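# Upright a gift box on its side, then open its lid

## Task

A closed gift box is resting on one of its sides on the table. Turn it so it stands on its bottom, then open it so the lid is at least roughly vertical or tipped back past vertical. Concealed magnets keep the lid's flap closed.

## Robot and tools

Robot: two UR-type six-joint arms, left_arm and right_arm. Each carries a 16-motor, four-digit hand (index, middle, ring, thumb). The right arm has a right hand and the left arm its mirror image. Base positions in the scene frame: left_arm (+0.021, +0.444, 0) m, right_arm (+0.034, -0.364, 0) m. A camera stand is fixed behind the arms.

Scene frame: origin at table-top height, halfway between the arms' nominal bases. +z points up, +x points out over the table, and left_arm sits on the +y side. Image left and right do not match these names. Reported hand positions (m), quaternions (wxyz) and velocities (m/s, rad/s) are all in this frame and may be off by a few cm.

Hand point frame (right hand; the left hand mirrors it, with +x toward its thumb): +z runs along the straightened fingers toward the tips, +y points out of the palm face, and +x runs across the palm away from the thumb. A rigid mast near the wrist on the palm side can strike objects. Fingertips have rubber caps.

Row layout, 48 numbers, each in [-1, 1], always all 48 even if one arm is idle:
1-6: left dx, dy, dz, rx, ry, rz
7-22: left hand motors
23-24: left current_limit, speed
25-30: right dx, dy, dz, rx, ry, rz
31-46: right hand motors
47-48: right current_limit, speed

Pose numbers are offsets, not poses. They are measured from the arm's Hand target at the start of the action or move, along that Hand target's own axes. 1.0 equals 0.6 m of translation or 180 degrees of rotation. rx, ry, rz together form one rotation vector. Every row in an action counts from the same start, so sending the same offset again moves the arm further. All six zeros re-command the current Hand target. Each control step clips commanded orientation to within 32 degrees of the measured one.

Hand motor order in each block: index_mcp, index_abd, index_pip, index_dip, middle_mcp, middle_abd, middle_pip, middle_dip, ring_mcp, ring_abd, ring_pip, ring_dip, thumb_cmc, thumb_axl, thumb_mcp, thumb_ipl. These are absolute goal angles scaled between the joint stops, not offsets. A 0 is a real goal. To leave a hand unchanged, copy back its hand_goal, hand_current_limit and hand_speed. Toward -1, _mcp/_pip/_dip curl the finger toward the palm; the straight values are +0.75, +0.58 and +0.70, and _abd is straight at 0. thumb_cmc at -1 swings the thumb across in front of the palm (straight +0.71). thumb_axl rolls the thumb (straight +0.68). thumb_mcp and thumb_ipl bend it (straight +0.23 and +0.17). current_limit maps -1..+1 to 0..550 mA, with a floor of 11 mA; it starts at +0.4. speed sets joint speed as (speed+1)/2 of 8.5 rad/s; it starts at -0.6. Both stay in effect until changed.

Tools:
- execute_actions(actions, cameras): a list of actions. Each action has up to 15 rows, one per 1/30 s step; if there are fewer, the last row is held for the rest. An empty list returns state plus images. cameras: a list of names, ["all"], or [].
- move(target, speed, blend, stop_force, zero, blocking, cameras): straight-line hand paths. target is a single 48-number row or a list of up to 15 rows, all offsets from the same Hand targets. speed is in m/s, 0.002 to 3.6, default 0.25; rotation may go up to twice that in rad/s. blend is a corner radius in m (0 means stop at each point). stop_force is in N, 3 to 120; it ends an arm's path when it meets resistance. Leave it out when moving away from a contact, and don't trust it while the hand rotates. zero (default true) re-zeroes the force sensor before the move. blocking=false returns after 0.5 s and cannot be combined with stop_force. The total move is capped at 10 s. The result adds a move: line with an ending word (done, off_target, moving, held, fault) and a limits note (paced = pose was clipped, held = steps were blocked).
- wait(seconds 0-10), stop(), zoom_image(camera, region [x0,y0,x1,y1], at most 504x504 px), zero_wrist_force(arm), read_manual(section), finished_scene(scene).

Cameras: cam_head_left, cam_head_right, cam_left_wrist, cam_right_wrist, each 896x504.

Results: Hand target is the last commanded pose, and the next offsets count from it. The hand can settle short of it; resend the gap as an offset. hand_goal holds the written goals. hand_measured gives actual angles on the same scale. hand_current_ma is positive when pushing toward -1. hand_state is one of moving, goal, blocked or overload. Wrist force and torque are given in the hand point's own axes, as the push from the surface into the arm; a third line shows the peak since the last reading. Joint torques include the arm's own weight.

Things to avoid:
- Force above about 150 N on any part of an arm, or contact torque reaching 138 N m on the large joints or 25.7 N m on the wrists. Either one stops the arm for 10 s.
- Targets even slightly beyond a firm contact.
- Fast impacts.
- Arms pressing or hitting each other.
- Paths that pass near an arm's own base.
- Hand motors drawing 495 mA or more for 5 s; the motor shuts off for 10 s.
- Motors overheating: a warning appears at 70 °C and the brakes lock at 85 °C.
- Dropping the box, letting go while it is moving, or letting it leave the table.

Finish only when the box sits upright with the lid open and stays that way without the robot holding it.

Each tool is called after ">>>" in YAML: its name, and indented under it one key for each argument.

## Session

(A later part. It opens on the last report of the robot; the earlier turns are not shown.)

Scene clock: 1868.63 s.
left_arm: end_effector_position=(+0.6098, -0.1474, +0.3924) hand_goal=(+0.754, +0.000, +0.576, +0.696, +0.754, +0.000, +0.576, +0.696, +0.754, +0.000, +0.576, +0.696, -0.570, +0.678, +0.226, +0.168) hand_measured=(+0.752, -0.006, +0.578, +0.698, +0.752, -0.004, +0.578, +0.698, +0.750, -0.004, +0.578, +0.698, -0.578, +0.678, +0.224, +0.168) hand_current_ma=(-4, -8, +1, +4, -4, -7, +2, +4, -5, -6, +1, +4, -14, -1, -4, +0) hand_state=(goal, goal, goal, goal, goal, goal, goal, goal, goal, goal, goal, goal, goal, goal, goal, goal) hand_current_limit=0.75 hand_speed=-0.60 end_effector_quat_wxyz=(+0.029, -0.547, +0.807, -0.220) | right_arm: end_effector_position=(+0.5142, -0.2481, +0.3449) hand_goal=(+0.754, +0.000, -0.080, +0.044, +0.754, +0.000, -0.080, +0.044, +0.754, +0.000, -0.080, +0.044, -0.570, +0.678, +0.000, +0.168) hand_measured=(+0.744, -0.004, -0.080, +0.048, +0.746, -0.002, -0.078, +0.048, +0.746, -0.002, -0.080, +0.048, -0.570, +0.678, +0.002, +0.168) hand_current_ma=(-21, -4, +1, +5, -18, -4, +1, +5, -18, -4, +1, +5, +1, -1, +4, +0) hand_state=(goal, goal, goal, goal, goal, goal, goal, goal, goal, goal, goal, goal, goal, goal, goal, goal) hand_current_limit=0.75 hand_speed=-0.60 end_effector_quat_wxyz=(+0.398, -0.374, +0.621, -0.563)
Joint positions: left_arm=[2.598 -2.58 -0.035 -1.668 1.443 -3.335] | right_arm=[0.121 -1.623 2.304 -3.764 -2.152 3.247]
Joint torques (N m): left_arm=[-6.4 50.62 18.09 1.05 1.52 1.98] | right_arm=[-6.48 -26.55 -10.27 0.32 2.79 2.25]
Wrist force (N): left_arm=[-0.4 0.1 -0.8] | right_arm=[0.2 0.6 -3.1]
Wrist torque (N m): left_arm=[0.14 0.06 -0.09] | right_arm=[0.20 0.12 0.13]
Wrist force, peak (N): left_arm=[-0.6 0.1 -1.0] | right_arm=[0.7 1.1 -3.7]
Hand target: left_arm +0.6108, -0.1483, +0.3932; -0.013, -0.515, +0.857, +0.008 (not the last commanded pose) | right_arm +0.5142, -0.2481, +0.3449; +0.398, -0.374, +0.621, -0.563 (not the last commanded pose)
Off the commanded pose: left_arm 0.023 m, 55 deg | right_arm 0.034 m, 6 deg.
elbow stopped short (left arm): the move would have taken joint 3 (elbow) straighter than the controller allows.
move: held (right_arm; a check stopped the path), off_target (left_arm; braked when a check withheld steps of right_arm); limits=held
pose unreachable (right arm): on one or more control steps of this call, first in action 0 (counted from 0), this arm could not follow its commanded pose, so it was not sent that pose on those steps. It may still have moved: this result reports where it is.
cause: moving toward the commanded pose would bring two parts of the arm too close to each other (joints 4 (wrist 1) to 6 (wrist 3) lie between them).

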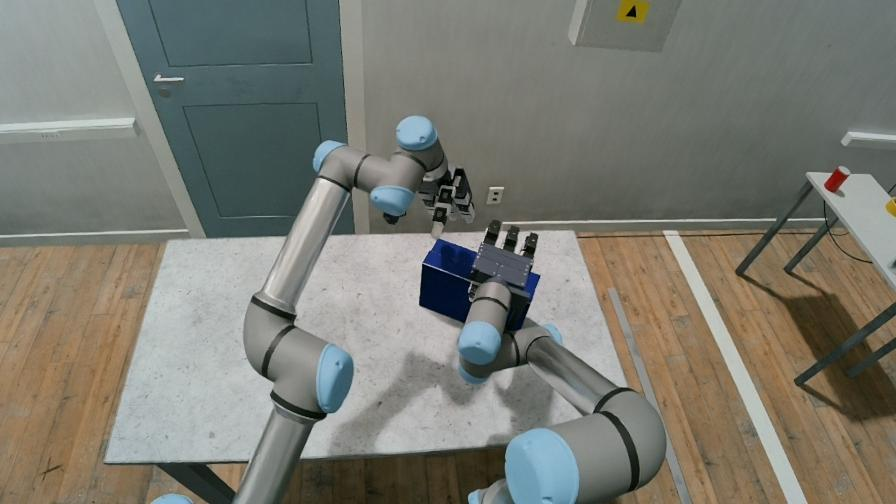

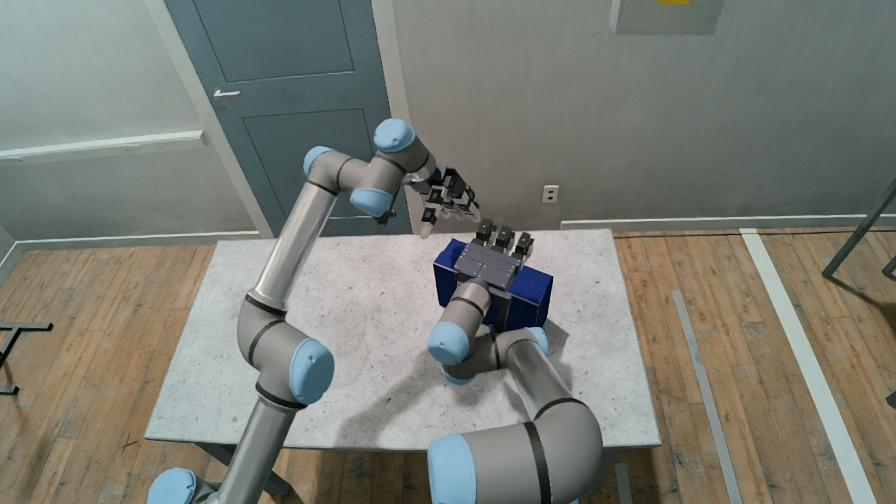

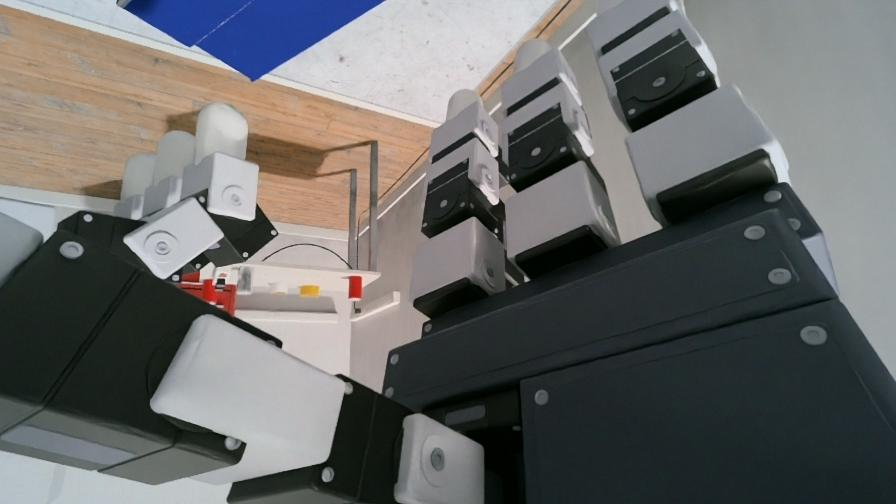

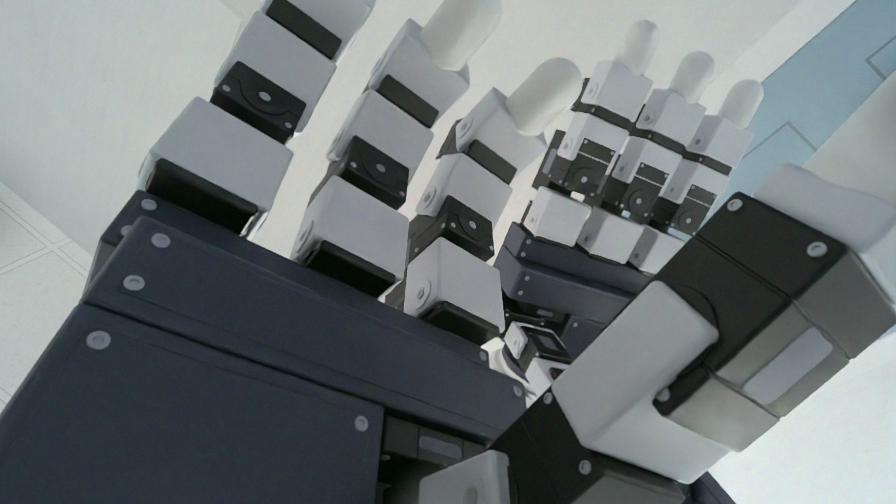

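>>> move:
  target:
    - [-0.32,0.469,-0.05,0,0,0,0.754,0,0.576,0.696,0.754,0,0.576,0.696,0.754,0,0.576,0.696,-0.571,0.678,0.226,0.168,0.75,-0.6,0,0,0,0,0,0,0.754,0,-0.081,0.044,0.754,0,-0.081,0.044,0.754,0,-0.081,0.044,0.714,0.678,0.226,0.168,0.75,-0.6]
    - [-0.32,0.469,-0.05,0,0,0,0.754,0,0.576,0.696,0.754,0,0.576,0.696,0.754,0,0.576,0.696,-0.571,0.678,0.226,0.168,0.75,-0.6,-0.0128,-0.175,-0.009,0,0,0,0.754,0,-0.081,0.044,0.754,0,-0.081,0.044,0.754,0,-0.081,0.044,0.714,0.678,0.226,0.168,0.75,-0.6]
    - [-0.32,0.469,-0.05,0,0,0,0.754,0,0.576,0.696,0.754,0,0.576,0.696,0.754,0,0.576,0.696,-0.571,0.678,0.226,0.168,0.75,-0.6,-0.157,-0.181,0.318,-0.482,0.0344,-0.001,0.754,0,-0.081,0.044,0.754,0,-0.081,0.044,0.754,0,-0.081,0.044,0.714,0.678,0.226,0.168,0.75,-0.6]
    - [-0.32,0.469,-0.05,0,0,0,0.754,0,0.576,0.696,0.754,0,0.576,0.696,0.754,0,0.576,0.696,-0.571,0.678,0.226,0.168,0.75,-0.6,-0.117,0.3687,0.346,-0.482,0.0344,-0.001,0.754,0,-0.081,0.044,0.754,0,-0.081,0.044,0.754,0,-0.081,0.044,0.714,0.678,0.226,0.168,0.75,-0.6]
  speed: [0.2,0.2,0.25,0.2]
  blend: [0.02,0.02,0.01,0]
  cameras: ["all"]

Scene clock: 2005.57 s.
left_arm: end_effector_position=(+0.4534, +0.1532, +0.4278) hand_goal=(+0.754, +0.000, +0.576, +0.696, +0.754, +0.000, +0.576, +0.696, +0.754, +0.000, +0.576, +0.696, -0.570, +0.678, +0.226, +0.168) hand_measured=(+0.752, -0.004, +0.578, +0.698, +0.752, -0.004, +0.578, +0.698, +0.750, -0.004, +0.578, +0.698, -0.574, +0.678, +0.224, +0.168) hand_current_ma=(-4, -5, +1, +4, -4, -4, +2, +4, -5, -5, +1, +4, -5, -1, -4, +0) hand_state=(goal, goal, goal, goal, goal, goal, goal, goal, goal, goal, goal, goal, goal, goal, goal, goal) hand_current_limit=0.75 hand_speed=-0.60 end_effector_quat_wxyz=(-0.013, -0.515, +0.857, +0.008) | right_arm: end_effector_position=(+0.7288, -0.2483, +0.1196) hand_goal=(+0.754, +0.000, -0.080, +0.044, +0.754, +0.000, -0.080, +0.044, +0.754, +0.000, -0.080, +0.044, +0.714, +0.678, +0.226, +0.168) hand_measured=(+0.752, -0.002, -0.080, +0.048, +0.752, -0.002, -0.080, +0.048, +0.752, -0.002, -0.080, +0.048, +0.712, +0.678, +0.224, +0.168) hand_current_ma=(-3, -4, +1, +5, -3, -4, +1, +5, -3, -4, +1, +5, -5, -1, -5, +0) hand_state=(goal, goal, goal, goal, goal, goal, goal, goal, goal, goal, goal, goal, goal, goal, goal, goal) hand_current_limit=0.75 hand_speed=-0.60 end_effector_quat_wxyz=(+0.001, -0.517, +0.856, -0.001)
Joint positions: left_arm=[2.828 -1.839 -1.083 -1.818 1.562 -2.968] | right_arm=[-0.149 -0.851 1.197 -1.919 -1.572 3.522]
Joint torques (N m): left_arm=[8.13 50.82 8.41 1.27 1.64 1.75] | right_arm=[-5.09 -35.67 -15.18 -4.27 3.06 2.27]
Wrist force (N): left_arm=[-0.6 0.1 -0.7] | right_arm=[0.7 -0.3 -0.7]
Wrist torque (N m): left_arm=[0.13 0.10 -0.11] | right_arm=[0.02 -0.07 0.03]
Wrist force, peak (N): left_arm=[-1.4 0.8 -0.7] | right_arm=[0.3 0.6 -3.7]
Hand target: left_arm +0.4534, +0.1532, +0.4278; -0.013, -0.515, +0.857, +0.008 | right_arm +0.7289, -0.2482, +0.1194; +0.001, -0.517, +0.856, -0.001
Off the commanded pose: left_arm 0.000 m, 0 deg | right_arm 0.000 m, 0 deg.
move: done; blend cut to 0 m at target 1

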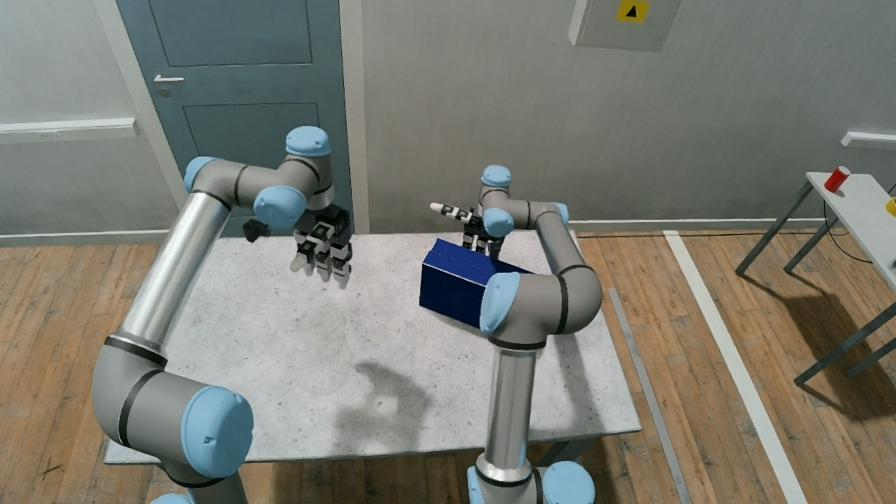

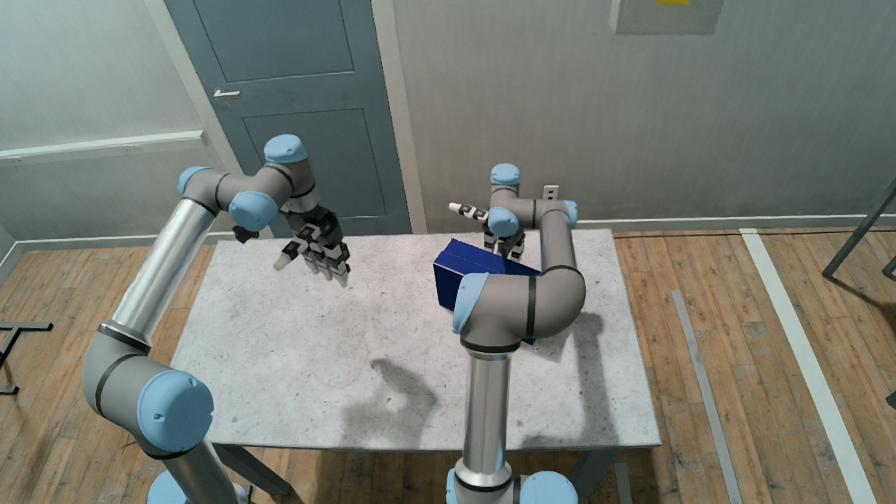

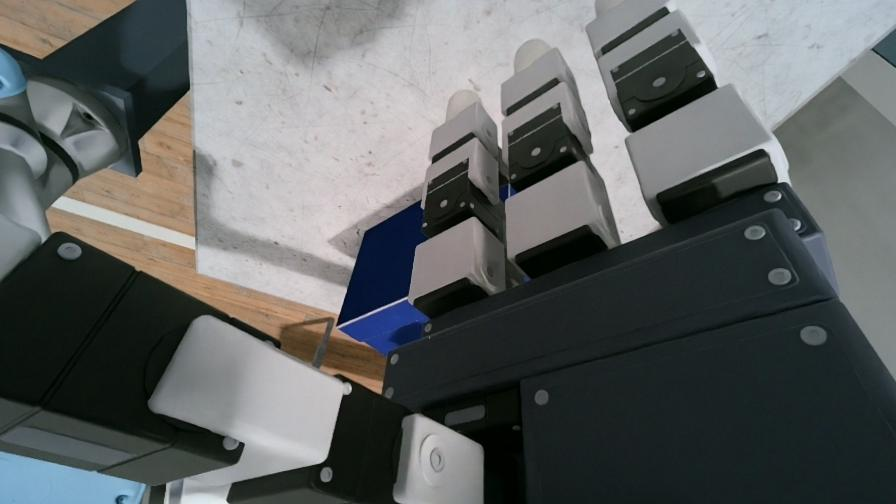

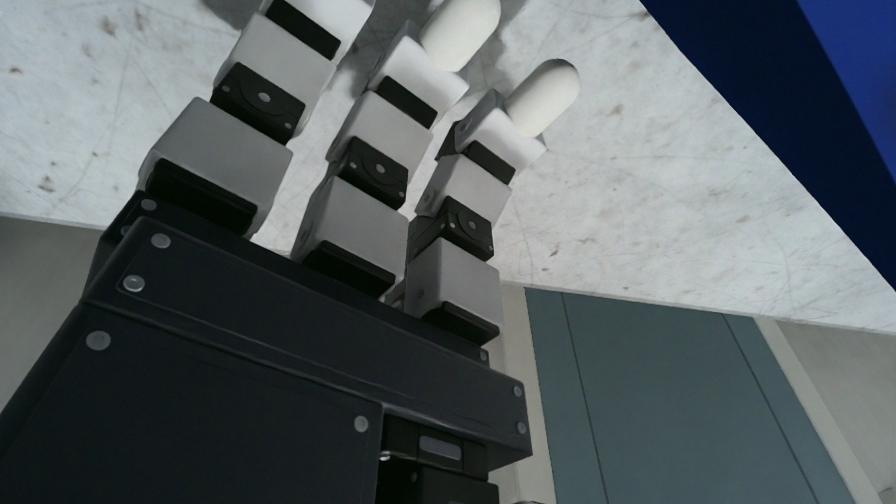

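>>> execute_actions:
  actions: []

Scene clock: 2044.87 s.
left_arm: end_effector_position=(+0.4534, +0.1532, +0.4278) hand_goal=(+0.754, +0.000, +0.576, +0.696, +0.754, +0.000, +0.576, +0.696, +0.754, +0.000, +0.576, +0.696, -0.570, +0.678, +0.226, +0.168) hand_measured=(+0.752, -0.004, +0.578, +0.698, +0.752, -0.004, +0.578, +0.698, +0.750, -0.004, +0.578, +0.698, -0.574, +0.678, +0.224, +0.168) hand_current_ma=(-4, -5, +1, +4, -4, -4, +2, +4, -5, -5, +1, +4, -5, -1, -4, +0) hand_state=(goal, goal, goal, goal, goal, goal, goal, goal, goal, goal, goal, goal, goal, goal, goal, goal) hand_current_limit=0.75 hand_speed=-0.60 end_effector_quat_wxyz=(-0.013, -0.515, +0.857, +0.008) | right_arm: end_effector_position=(+0.7289, -0.2482, +0.1194) hand_goal=(+0.754, +0.000, -0.080, +0.044, +0.754, +0.000, -0.080, +0.044, +0.754, +0.000, -0.080, +0.044, +0.714, +0.678, +0.226, +0.168) hand_measured=(+0.752, -0.002, -0.080, +0.048, +0.752, -0.002, -0.080, +0.048, +0.752, -0.002, -0.080, +0.048, +0.712, +0.678, +0.224, +0.168) hand_current_ma=(-3, -4, +1, +5, -3, -4, +1, +5, -3, -4, +1, +5, -5, -1, -5, +0) hand_state=(goal, goal, goal, goal, goal, goal, goal, goal, goal, goal, goal, goal, goal, goal, goal, goal) hand_current_limit=0.75 hand_speed=-0.60 end_effector_quat_wxyz=(+0.001, -0.517, +0.856, -0.001)
Joint positions: left_arm=[2.828 -1.839 -1.083 -1.818 1.562 -2.968] | right_arm=[-0.149 -0.851 1.197 -1.92 -1.572 3.522]
Joint velocities: within noise
Joint torques (N m): left_arm=[7.34 50.05 9.89 1.74 1.89 1.79] | right_arm=[1.48 -36.07 -14.97 -4.22 3.07 2.22]
Motor temperatures (°C): left_arm=[24 32 25 31 35 29] | right_arm=[26 29 25 27 31 30]
Wrist force (N): left_arm=[-0.7 0.0 -0.7] | right_arm=[0.6 -0.1 -0.8]
Wrist torque (N m): left_arm=[0.13 0.11 -0.12] | right_arm=[0.06 -0.06 0.03]
Wrist force, peak (N): left_arm=[-0.9 -0.6 -0.9] | right_arm=[0.7 -0.1 -1.0]
Hand target: left_arm +0.4534, +0.1532, +0.4278; -0.013, -0.515, +0.857, +0.008 | right_arm +0.7289, -0.2482, +0.1194; +0.001, -0.517, +0.856, -0.001
Off the commanded pose: left_arm 0.000 m, 0 deg | right_arm 0.000 m, 0 deg.

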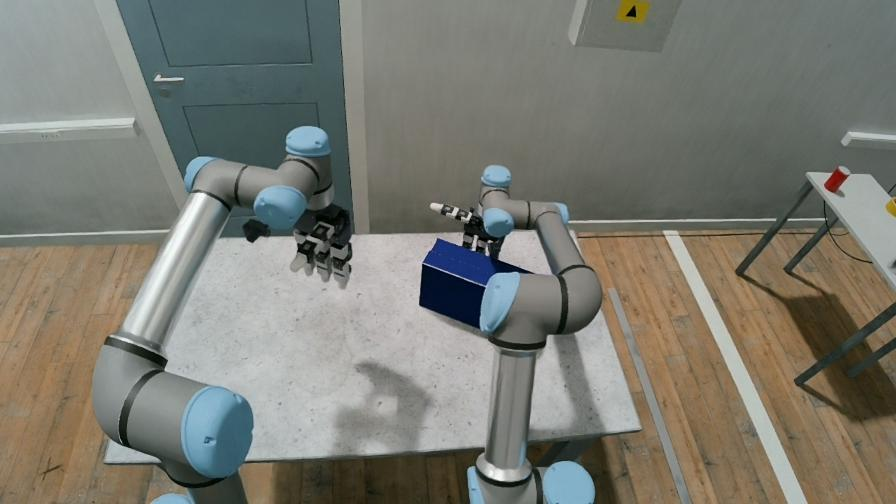

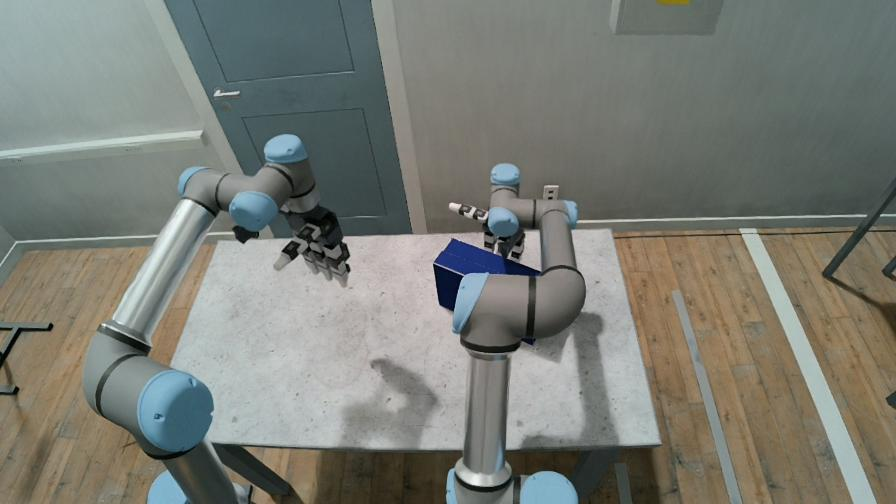

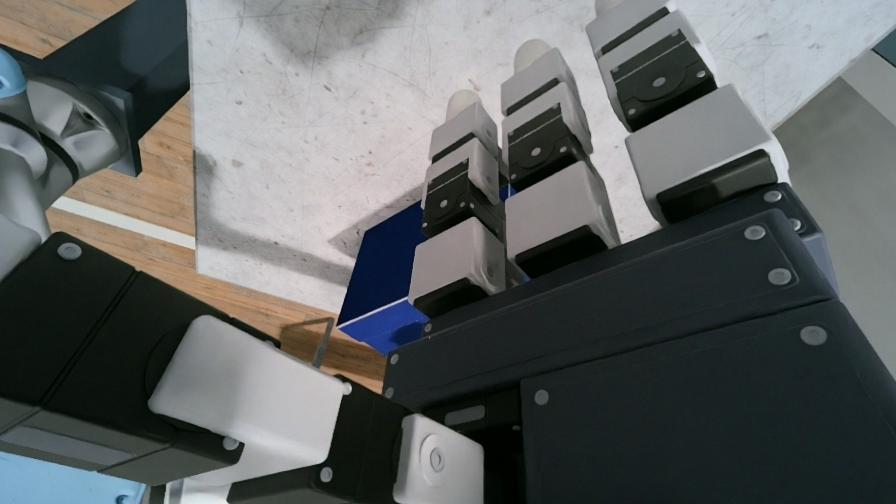

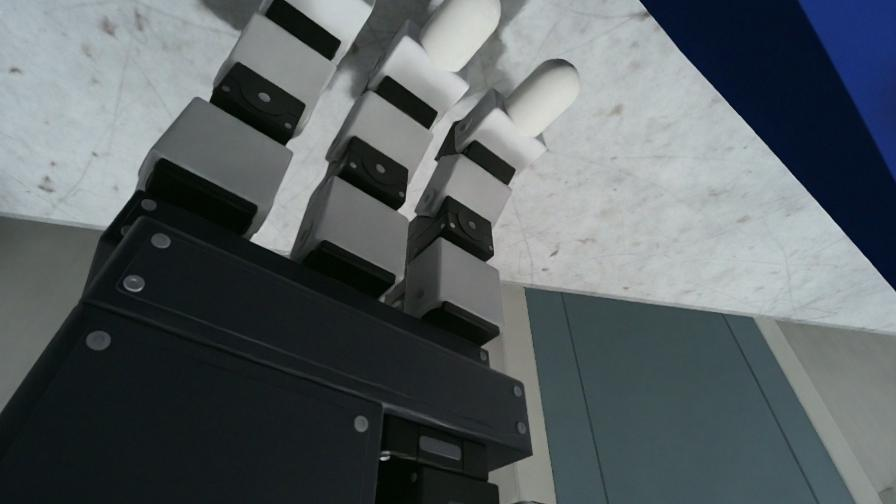

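>>> move:
  target:
    - [0,0,0,0,0,0,0.754,0,0.576,0.696,0.754,0,0.576,0.696,0.754,0,0.576,0.696,-0.571,0.678,0.226,0.168,0.75,-0.6,0,0,0.03,0,0,0,0.754,0,-0.081,0.044,0.754,0,-0.081,0.044,0.754,0,-0.081,0.044,0.714,0.678,0.226,0.168,0.75,-0.6]
    - [0,0,0,0,0,0,0.754,0,0.576,0.696,0.754,0,0.576,0.696,0.754,0,0.576,0.696,-0.571,0.678,0.226,0.168,0.75,-0.6,0,0.22,0.03,0,0,0,0.754,0,-0.081,0.044,0.754,0,-0.081,0.044,0.754,0,-0.081,0.044,0.714,0.678,0.226,0.168,0.75,-0.6]
  speed: [0.05,0.03]
  stop_force: 12
  cameras: ["cam_head_left","cam_head_right","cam_left_wrist"]

Scene clock: 2063.73 s.
left_arm: end_effector_position=(+0.4534, +0.1532, +0.4278) hand_goal=(+0.754, +0.000, +0.576, +0.696, +0.754, +0.000, +0.576, +0.696, +0.754, +0.000, +0.576, +0.696, -0.570, +0.678, +0.226, +0.168) hand_measured=(+0.752, -0.004, +0.578, +0.698, +0.752, -0.004, +0.578, +0.698, +0.750, -0.004, +0.578, +0.698, -0.574, +0.678, +0.224, +0.168) hand_current_ma=(-4, -5, +1, +4, -4, -4, +2, +4, -5, -5, +1, +4, -5, -1, -4, +0) hand_state=(goal, goal, goal, goal, goal, goal, goal, goal, goal, goal, goal, goal, goal, goal, goal, goal) hand_current_limit=0.75 hand_speed=-0.60 end_effector_quat_wxyz=(-0.013, -0.515, +0.857, +0.008) | right_arm: end_effector_position=(+0.6120, -0.1870, +0.1010) hand_goal=(+0.754, +0.000, -0.080, +0.044, +0.754, +0.000, -0.080, +0.044, +0.754, +0.000, -0.080, +0.044, +0.714, +0.678, +0.226, +0.168) hand_measured=(+0.756, -0.002, -0.080, +0.042, +0.756, -0.002, -0.080, +0.042, +0.762, -0.002, -0.082, +0.036, +0.712, +0.678, +0.224, +0.168) hand_current_ma=(+5, -2, +0, -2, +3, -2, +1, -2, +17, -4, -3, -17, -4, -1, -5, +0) hand_state=(goal, goal, goal, goal, goal, goal, goal, goal, goal, goal, goal, goal, goal, goal, goal, goal) hand_current_limit=0.75 hand_speed=-0.60 end_effector_quat_wxyz=(+0.001, -0.517, +0.856, -0.001)
Joint positions: left_arm=[2.828 -1.839 -1.083 -1.818 1.562 -2.968] | right_arm=[-0.071 -1.069 1.618 -2.122 -1.572 3.6]
Joint torques (N m): left_arm=[7.17 51.61 8.91 3.37 1.47 1.37] | right_arm=[7.52 -50.89 -11.65 -3.65 -2.14 2.38]
Wrist force (N): left_arm=[-0.9 0.0 -0.7] | right_arm=[0.5 -1.8 -1.5]
Wrist torque (N m): left_arm=[0.13 0.15 -0.13] | right_arm=[0.20 0.00 -0.10]
Wrist force, peak (N): left_arm=[-1.1 -0.2 -1.0] | right_arm=[0.9 -2.4 -2.5]
Hand target: left_arm +0.4534, +0.1532, +0.4278; -0.013, -0.515, +0.857, +0.008 | right_arm +0.6120, -0.1870, +0.1010; +0.001, -0.517, +0.856, -0.001
Off the commanded pose: left_arm 0.000 m, 0 deg | right_arm 0.000 m, 0 deg.
move: done
Images, in order (width x height): cam_head_left 896x504, cam_head_right 896x504, cam_left_wrist 896x504.

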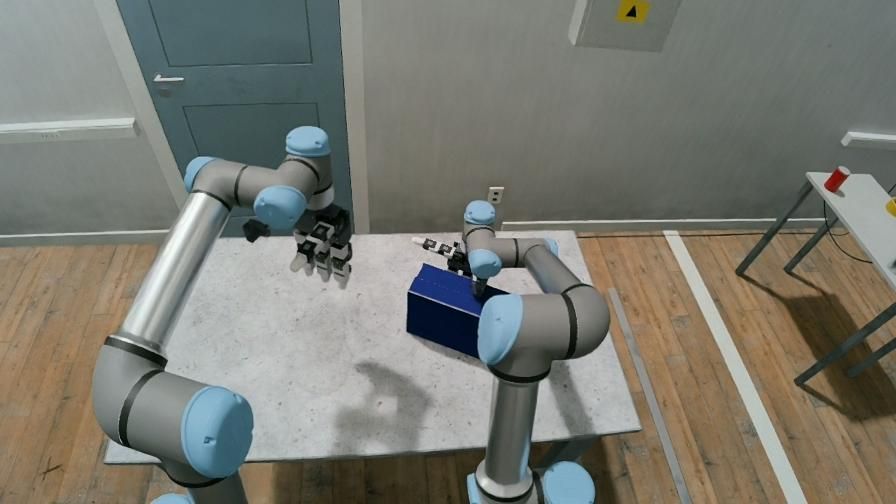

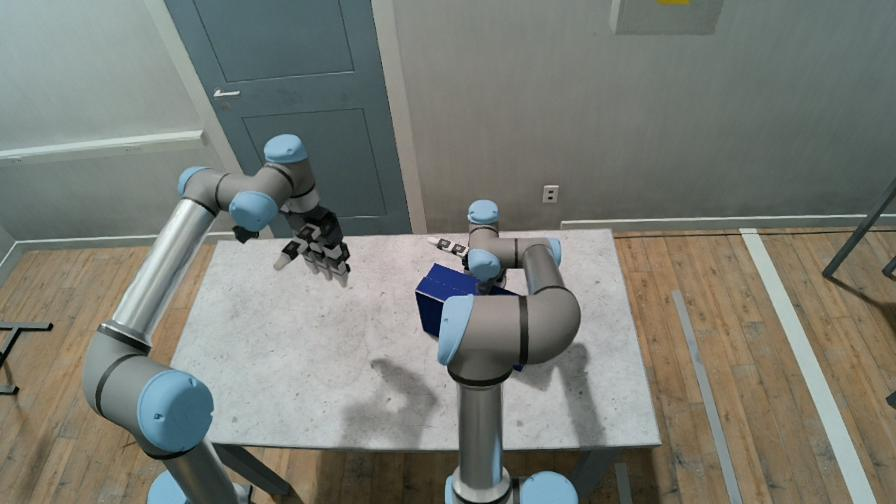

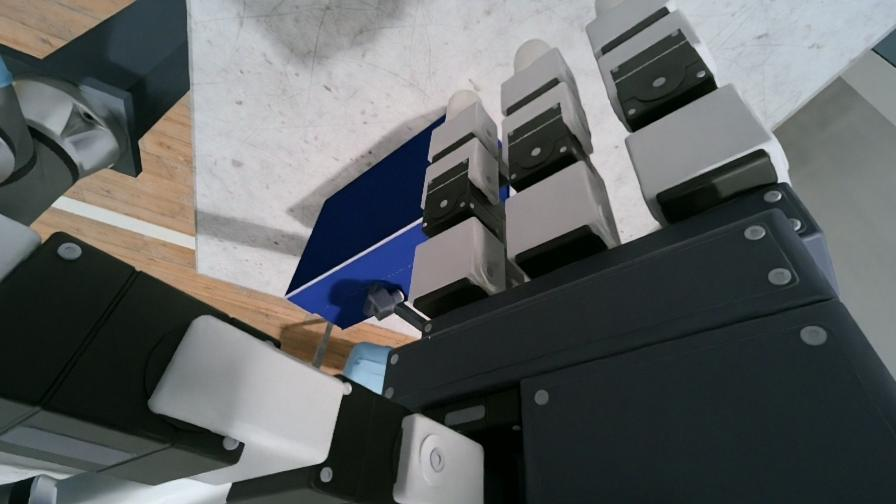

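>>> move:
  target: [0,0,0,0,0,0,0.754,0,0.576,0.696,0.754,0,0.576,0.696,0.754,0,0.576,0.696,-0.571,0.678,0.226,0.168,0.75,-0.6,-0.02,0.15,0,0,0,0,0.754,0,-0.081,0.044,0.754,0,-0.081,0.044,0.754,0,-0.081,0.044,0.714,0.678,0.226,0.168,0.75,-0.6]
  speed: [0.04]
  stop_force: 12
  cameras: ["cam_head_left","cam_head_right","cam_left_wrist"]

Scene clock: 2076.73 s.
left_arm: end_effector_position=(+0.4534, +0.1532, +0.4278) hand_goal=(+0.754, +0.000, +0.576, +0.696, +0.754, +0.000, +0.576, +0.696, +0.754, +0.000, +0.576, +0.696, -0.570, +0.678, +0.226, +0.168) hand_measured=(+0.752, -0.004, +0.578, +0.698, +0.752, -0.004, +0.578, +0.698, +0.750, -0.004, +0.578, +0.698, -0.574, +0.678, +0.224, +0.168) hand_current_ma=(-4, -5, +1, +4, -4, -4, +2, +4, -5, -5, +1, +4, -5, -1, -4, +0) hand_state=(goal, goal, goal, goal, goal, goal, goal, goal, goal, goal, goal, goal, goal, goal, goal, goal) hand_current_limit=0.75 hand_speed=-0.60 end_effector_quat_wxyz=(-0.013, -0.515, +0.857, +0.008) | right_arm: end_effector_position=(+0.5379, -0.1345, +0.1007) hand_goal=(+0.754, +0.000, -0.080, +0.044, +0.754, +0.000, -0.080, +0.044, +0.754, +0.000, -0.080, +0.044, +0.714, +0.678, +0.226, +0.168) hand_measured=(+0.756, -0.002, -0.080, +0.042, +0.756, -0.002, -0.080, +0.042, +0.762, -0.002, -0.084, +0.034, +0.712, +0.678, +0.224, +0.168) hand_current_ma=(+5, -2, +0, -2, +3, -2, +1, -2, +18, -4, -6, -21, -4, -1, -5, +0) hand_state=(goal, goal, goal, goal, goal, goal, goal, goal, goal, goal, goal, goal, goal, goal, goal, goal) hand_current_limit=0.75 hand_speed=-0.60 end_effector_quat_wxyz=(+0.001, -0.517, +0.856, -0.001)
Joint positions: left_arm=[2.828 -1.839 -1.083 -1.818 1.562 -2.968] | right_arm=[0.017 -1.191 1.808 -2.19 -1.572 3.688]
Joint torques (N m): left_arm=[6.94 51.17 10.67 4.13 1.55 1.68] | right_arm=[7.5 -45.67 -10.74 -3.76 -2.63 2.41]
Wrist force (N): left_arm=[-0.8 -0.1 -0.6] | right_arm=[0.8 -2.3 -2.7]
Wrist torque (N m): left_arm=[0.09 0.13 -0.12] | right_arm=[0.16 0.08 -0.13]
Wrist force, peak (N): left_arm=[-1.0 0.0 -1.0] | right_arm=[0.7 -2.6 -2.9]
Hand target: left_arm +0.4534, +0.1532, +0.4278; -0.013, -0.515, +0.857, +0.008 | right_arm +0.5379, -0.1345, +0.1007; +0.001, -0.517, +0.856, -0.001
Off the commanded pose: left_arm 0.000 m, 0 deg | right_arm 0.000 m, 0 deg.
move: done
Images, in order (width x height): cam_head_left 896x504, cam_head_right 896x504, cam_left_wrist 896x504.

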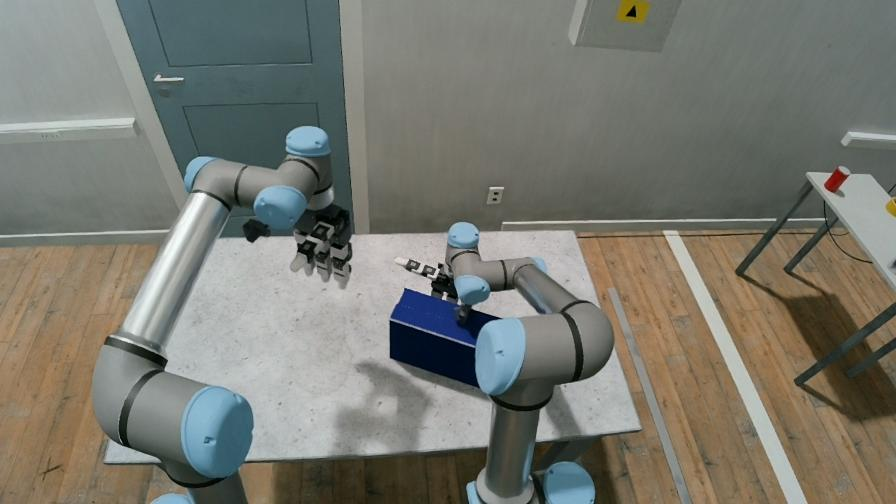

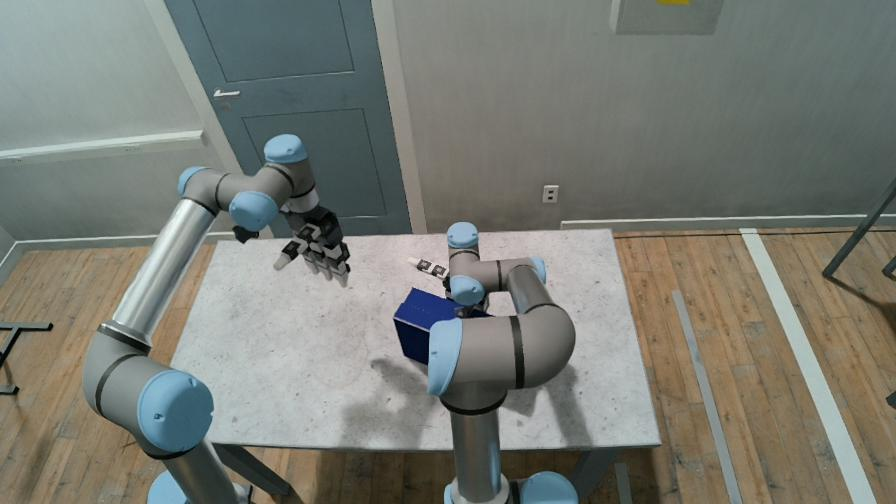

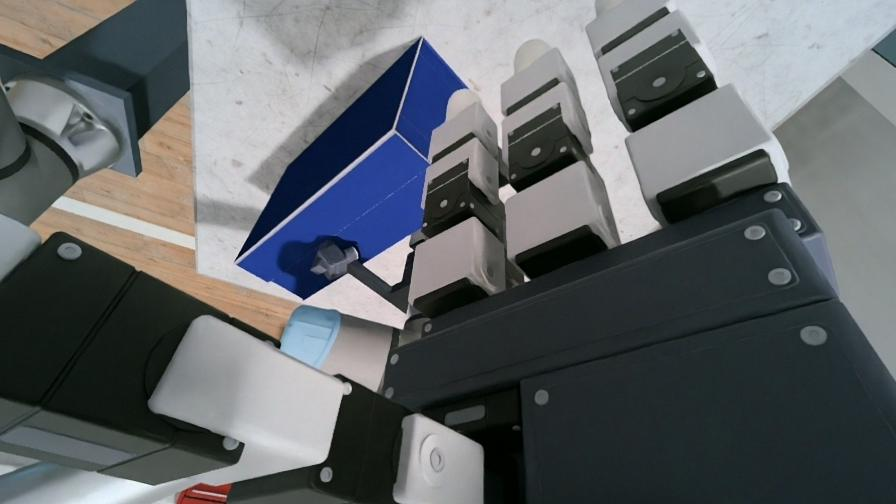

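>>> move:
  target:
    - [0,0,0,0,0,0,0.754,0,0.576,0.696,0.754,0,0.576,0.696,0.754,0,0.576,0.696,-0.571,0.678,0.226,0.168,0.75,-0.6,0,-0.083,0,0,0,0,0.754,0,-0.081,0.044,0.754,0,-0.081,0.044,0.754,0,-0.081,0.044,0.714,0.678,0.226,0.168,0.75,-0.6]
    - [0,0,0,0,0,0,0.754,0,0.576,0.696,0.754,0,0.576,0.696,0.754,0,0.576,0.696,-0.571,0.678,0.226,0.168,0.75,-0.6,0,-0.083,-0.533,0,0,0,0.754,0,0.576,0.696,0.754,0,0.576,0.696,0.754,0,0.576,0.696,0.714,0.678,0.226,0.168,0.75,-0.6]
  speed: [0.1,0.2]
  cameras: ["cam_left_wrist","cam_right_wrist","cam_head_left"]

Scene clock: 2155.03 s.
left_arm: end_effector_position=(+0.4534, +0.1532, +0.4278) hand_goal=(+0.754, +0.000, +0.576, +0.696, +0.754, +0.000, +0.576, +0.696, +0.754, +0.000, +0.576, +0.696, -0.570, +0.678, +0.226, +0.168) hand_measured=(+0.752, -0.004, +0.578, +0.698, +0.752, -0.004, +0.578, +0.698, +0.750, -0.004, +0.578, +0.698, -0.574, +0.678, +0.224, +0.168) hand_current_ma=(-4, -5, +1, +4, -4, -4, +2, +4, -5, -5, +1, +4, -5, -1, -4, +0) hand_state=(goal, goal, goal, goal, goal, goal, goal, goal, goal, goal, goal, goal, goal, goal, goal, goal) hand_current_limit=0.75 hand_speed=-0.60 end_effector_quat_wxyz=(-0.013, -0.515, +0.857, +0.008) | right_arm: end_effector_position=(+0.5811, -0.1573, +0.4207) hand_goal=(+0.754, +0.000, +0.576, +0.696, +0.754, +0.000, +0.576, +0.696, +0.754, +0.000, +0.576, +0.696, +0.714, +0.678, +0.226, +0.168) hand_measured=(+0.756, -0.002, +0.574, +0.694, +0.756, -0.002, +0.572, +0.694, +0.756, -0.002, +0.572, +0.692, +0.712, +0.678, +0.224, +0.168) hand_current_ma=(+2, -2, -5, -5, +2, -2, -5, -5, +2, -4, -5, -5, -4, -1, -5, +0) hand_state=(goal, goal, goal, goal, goal, goal, goal, goal, goal, goal, goal, goal, goal, goal, goal, goal) hand_current_limit=0.75 hand_speed=-0.60 end_effector_quat_wxyz=(+0.001, -0.517, +0.856, -0.001)
Joint positions: left_arm=[2.828 -1.839 -1.083 -1.818 1.562 -2.968] | right_arm=[-0.024 -1.257 1.043 -1.359 -1.572 3.647]
Joint torques (N m): left_arm=[6.11 51.06 10.86 4.43 1.39 1.27] | right_arm=[6.67 -21.82 -34.84 -0.38 -2.76 -1.75]
Wrist force (N): left_arm=[-1.0 -0.1 -0.8] | right_arm=[0.4 0.0 -1.0]
Wrist torque (N m): left_arm=[0.12 0.16 -0.15] | right_arm=[0.07 0.01 0.10]
Wrist force, peak (N): left_arm=[-0.9 -0.2 -1.1] | right_arm=[0.8 -2.5 -2.8]
Hand target: left_arm +0.4534, +0.1532, +0.4278; -0.013, -0.515, +0.857, +0.008 | right_arm +0.5811, -0.1573, +0.4207; +0.001, -0.517, +0.856, -0.001
Off the commanded pose: left_arm 0.000 m, 0 deg | right_arm 0.000 m, 0 deg.
move: done
Images, in order (width x height): cam_head_left 896x504, cam_left_wrist 896x504, cam_right_wrist 896x504.

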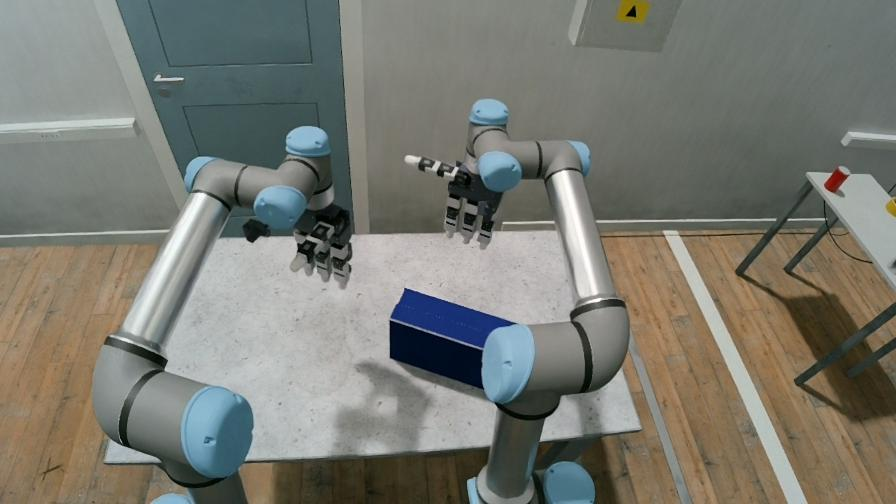

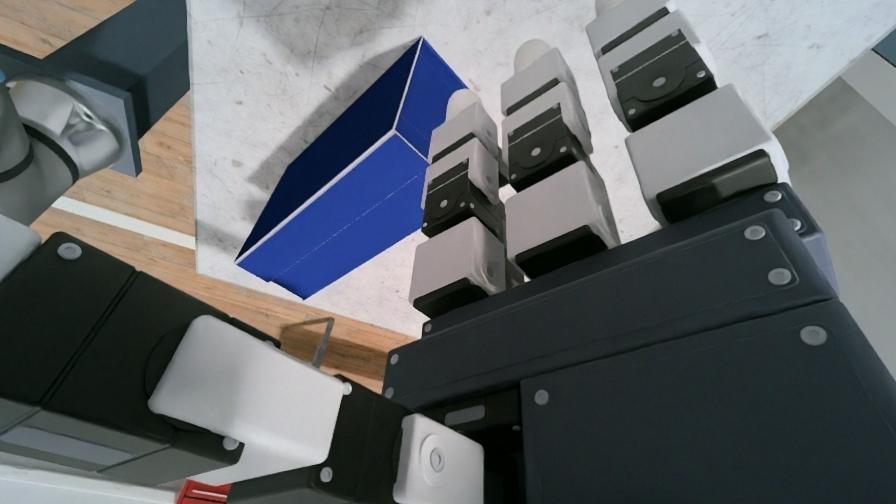

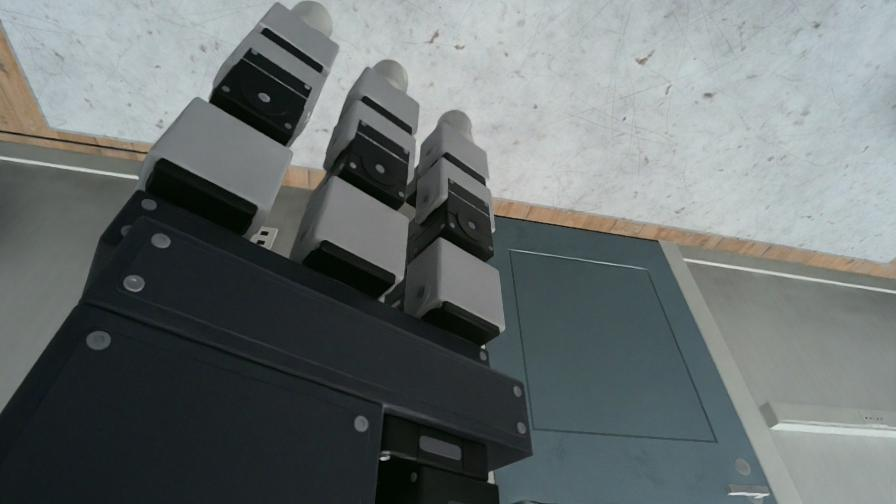

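>>> move:
  target: [0,0,0,0,0,0,0.754,0,0.576,0.696,0.754,0,0.576,0.696,0.754,0,0.576,0.696,-0.571,0.678,0.226,0.168,0.75,-0.6,0.141,0.243,0.1,0,0,0,0.754,0,0.576,0.696,0.754,0,0.576,0.696,0.754,0,0.576,0.696,0.714,0.678,0.226,0.168,0.75,-0.6]
  speed: [0.15]
  cameras: ["cam_left_wrist","cam_right_wrist","cam_head_left"]

Scene clock: 2184.27 s.
left_arm: end_effector_position=(+0.4534, +0.1532, +0.4278) hand_goal=(+0.754, +0.000, +0.576, +0.696, +0.754, +0.000, +0.576, +0.696, +0.754, +0.000, +0.576, +0.696, -0.570, +0.678, +0.226, +0.168) hand_measured=(+0.752, -0.004, +0.578, +0.698, +0.752, -0.004, +0.578, +0.698, +0.750, -0.004, +0.578, +0.698, -0.574, +0.678, +0.224, +0.168) hand_current_ma=(-4, -5, +1, +4, -4, -4, +2, +4, -5, -5, +1, +4, -5, -1, -4, +0) hand_state=(goal, goal, goal, goal, goal, goal, goal, goal, goal, goal, goal, goal, goal, goal, goal, goal) hand_current_limit=0.75 hand_speed=-0.60 end_effector_quat_wxyz=(-0.013, -0.515, +0.857, +0.008) | right_arm: end_effector_position=(+0.4130, -0.1646, +0.3603) hand_goal=(+0.754, +0.000, +0.576, +0.696, +0.754, +0.000, +0.576, +0.696, +0.754, +0.000, +0.576, +0.696, +0.714, +0.678, +0.226, +0.168) hand_measured=(+0.754, -0.002, +0.574, +0.694, +0.754, -0.002, +0.574, +0.694, +0.754, -0.002, +0.574, +0.692, +0.712, +0.678, +0.224, +0.168) hand_current_ma=(+1, -2, -4, -5, +1, -2, -5, -5, +1, -4, -5, -5, -4, -1, -5, +0) hand_state=(goal, goal, goal, goal, goal, goal, goal, goal, goal, goal, goal, goal, goal, goal, goal, goal) hand_current_limit=0.75 hand_speed=-0.60 end_effector_quat_wxyz=(+0.001, -0.517, +0.856, -0.001)
Joint positions: left_arm=[2.828 -1.839 -1.083 -1.818 1.562 -2.968] | right_arm=[-0.032 -1.682 1.669 -1.561 -1.572 3.639]
Joint torques (N m): left_arm=[5.93 50.98 10.1 4.41 1.24 1.29] | right_arm=[-6.49 -29.42 -16.01 -4.31 3.09 -1.78]
Wrist force (N): left_arm=[-0.9 0.0 -0.9] | right_arm=[0.6 -0.3 -1.3]
Wrist torque (N m): left_arm=[0.14 0.13 -0.14] | right_arm=[0.06 -0.07 0.20]
Wrist force, peak (N): left_arm=[-1.0 -0.1 -1.0] | right_arm=[0.3 -0.7 -1.6]
Hand target: left_arm +0.4534, +0.1532, +0.4278; -0.013, -0.515, +0.857, +0.008 | right_arm +0.4128, -0.1646, +0.3602; +0.001, -0.517, +0.856, -0.001
Off the commanded pose: left_arm 0.000 m, 0 deg | right_arm 0.000 m, 0 deg.
move: done
Images, in order (width x height): cam_head_left 896x504, cam_left_wrist 896x504, cam_right_wrist 896x504.

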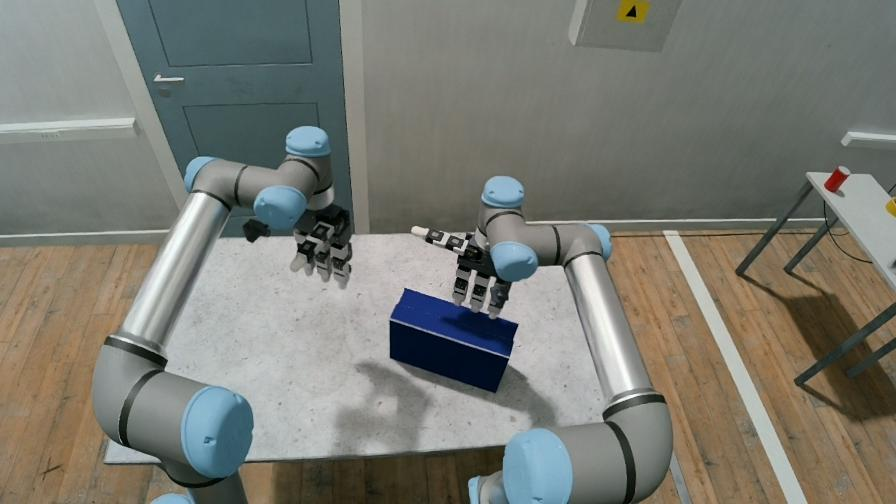

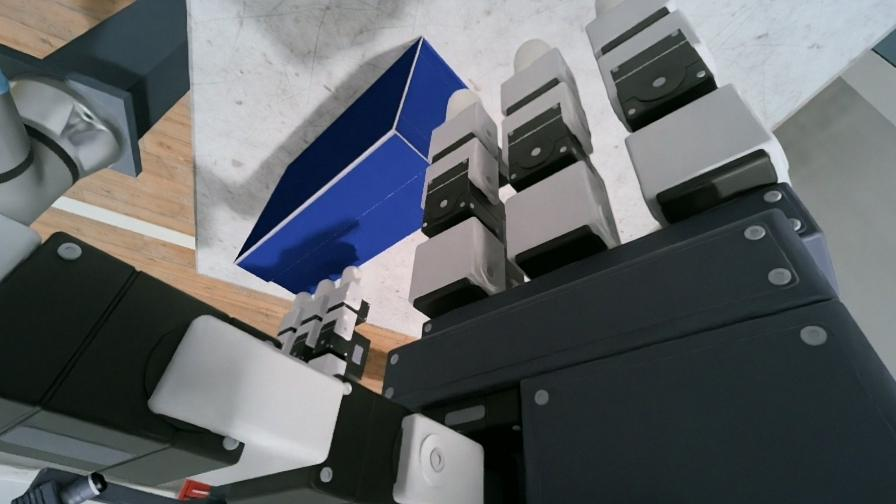

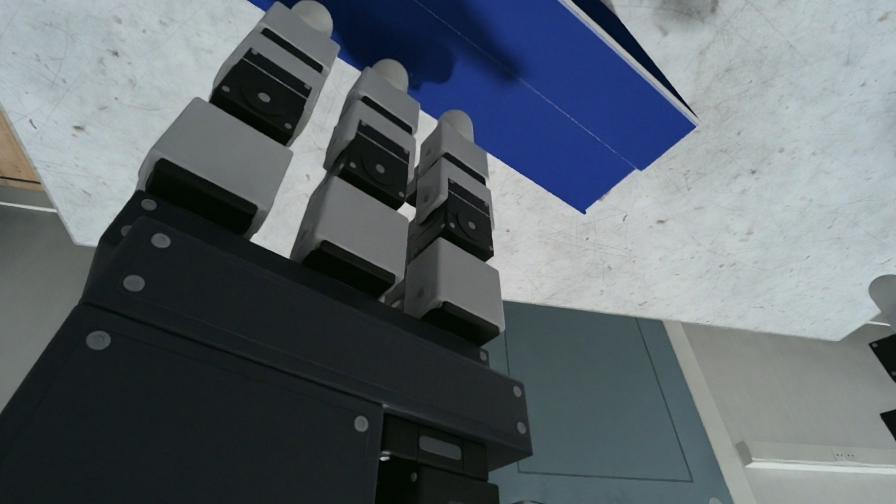

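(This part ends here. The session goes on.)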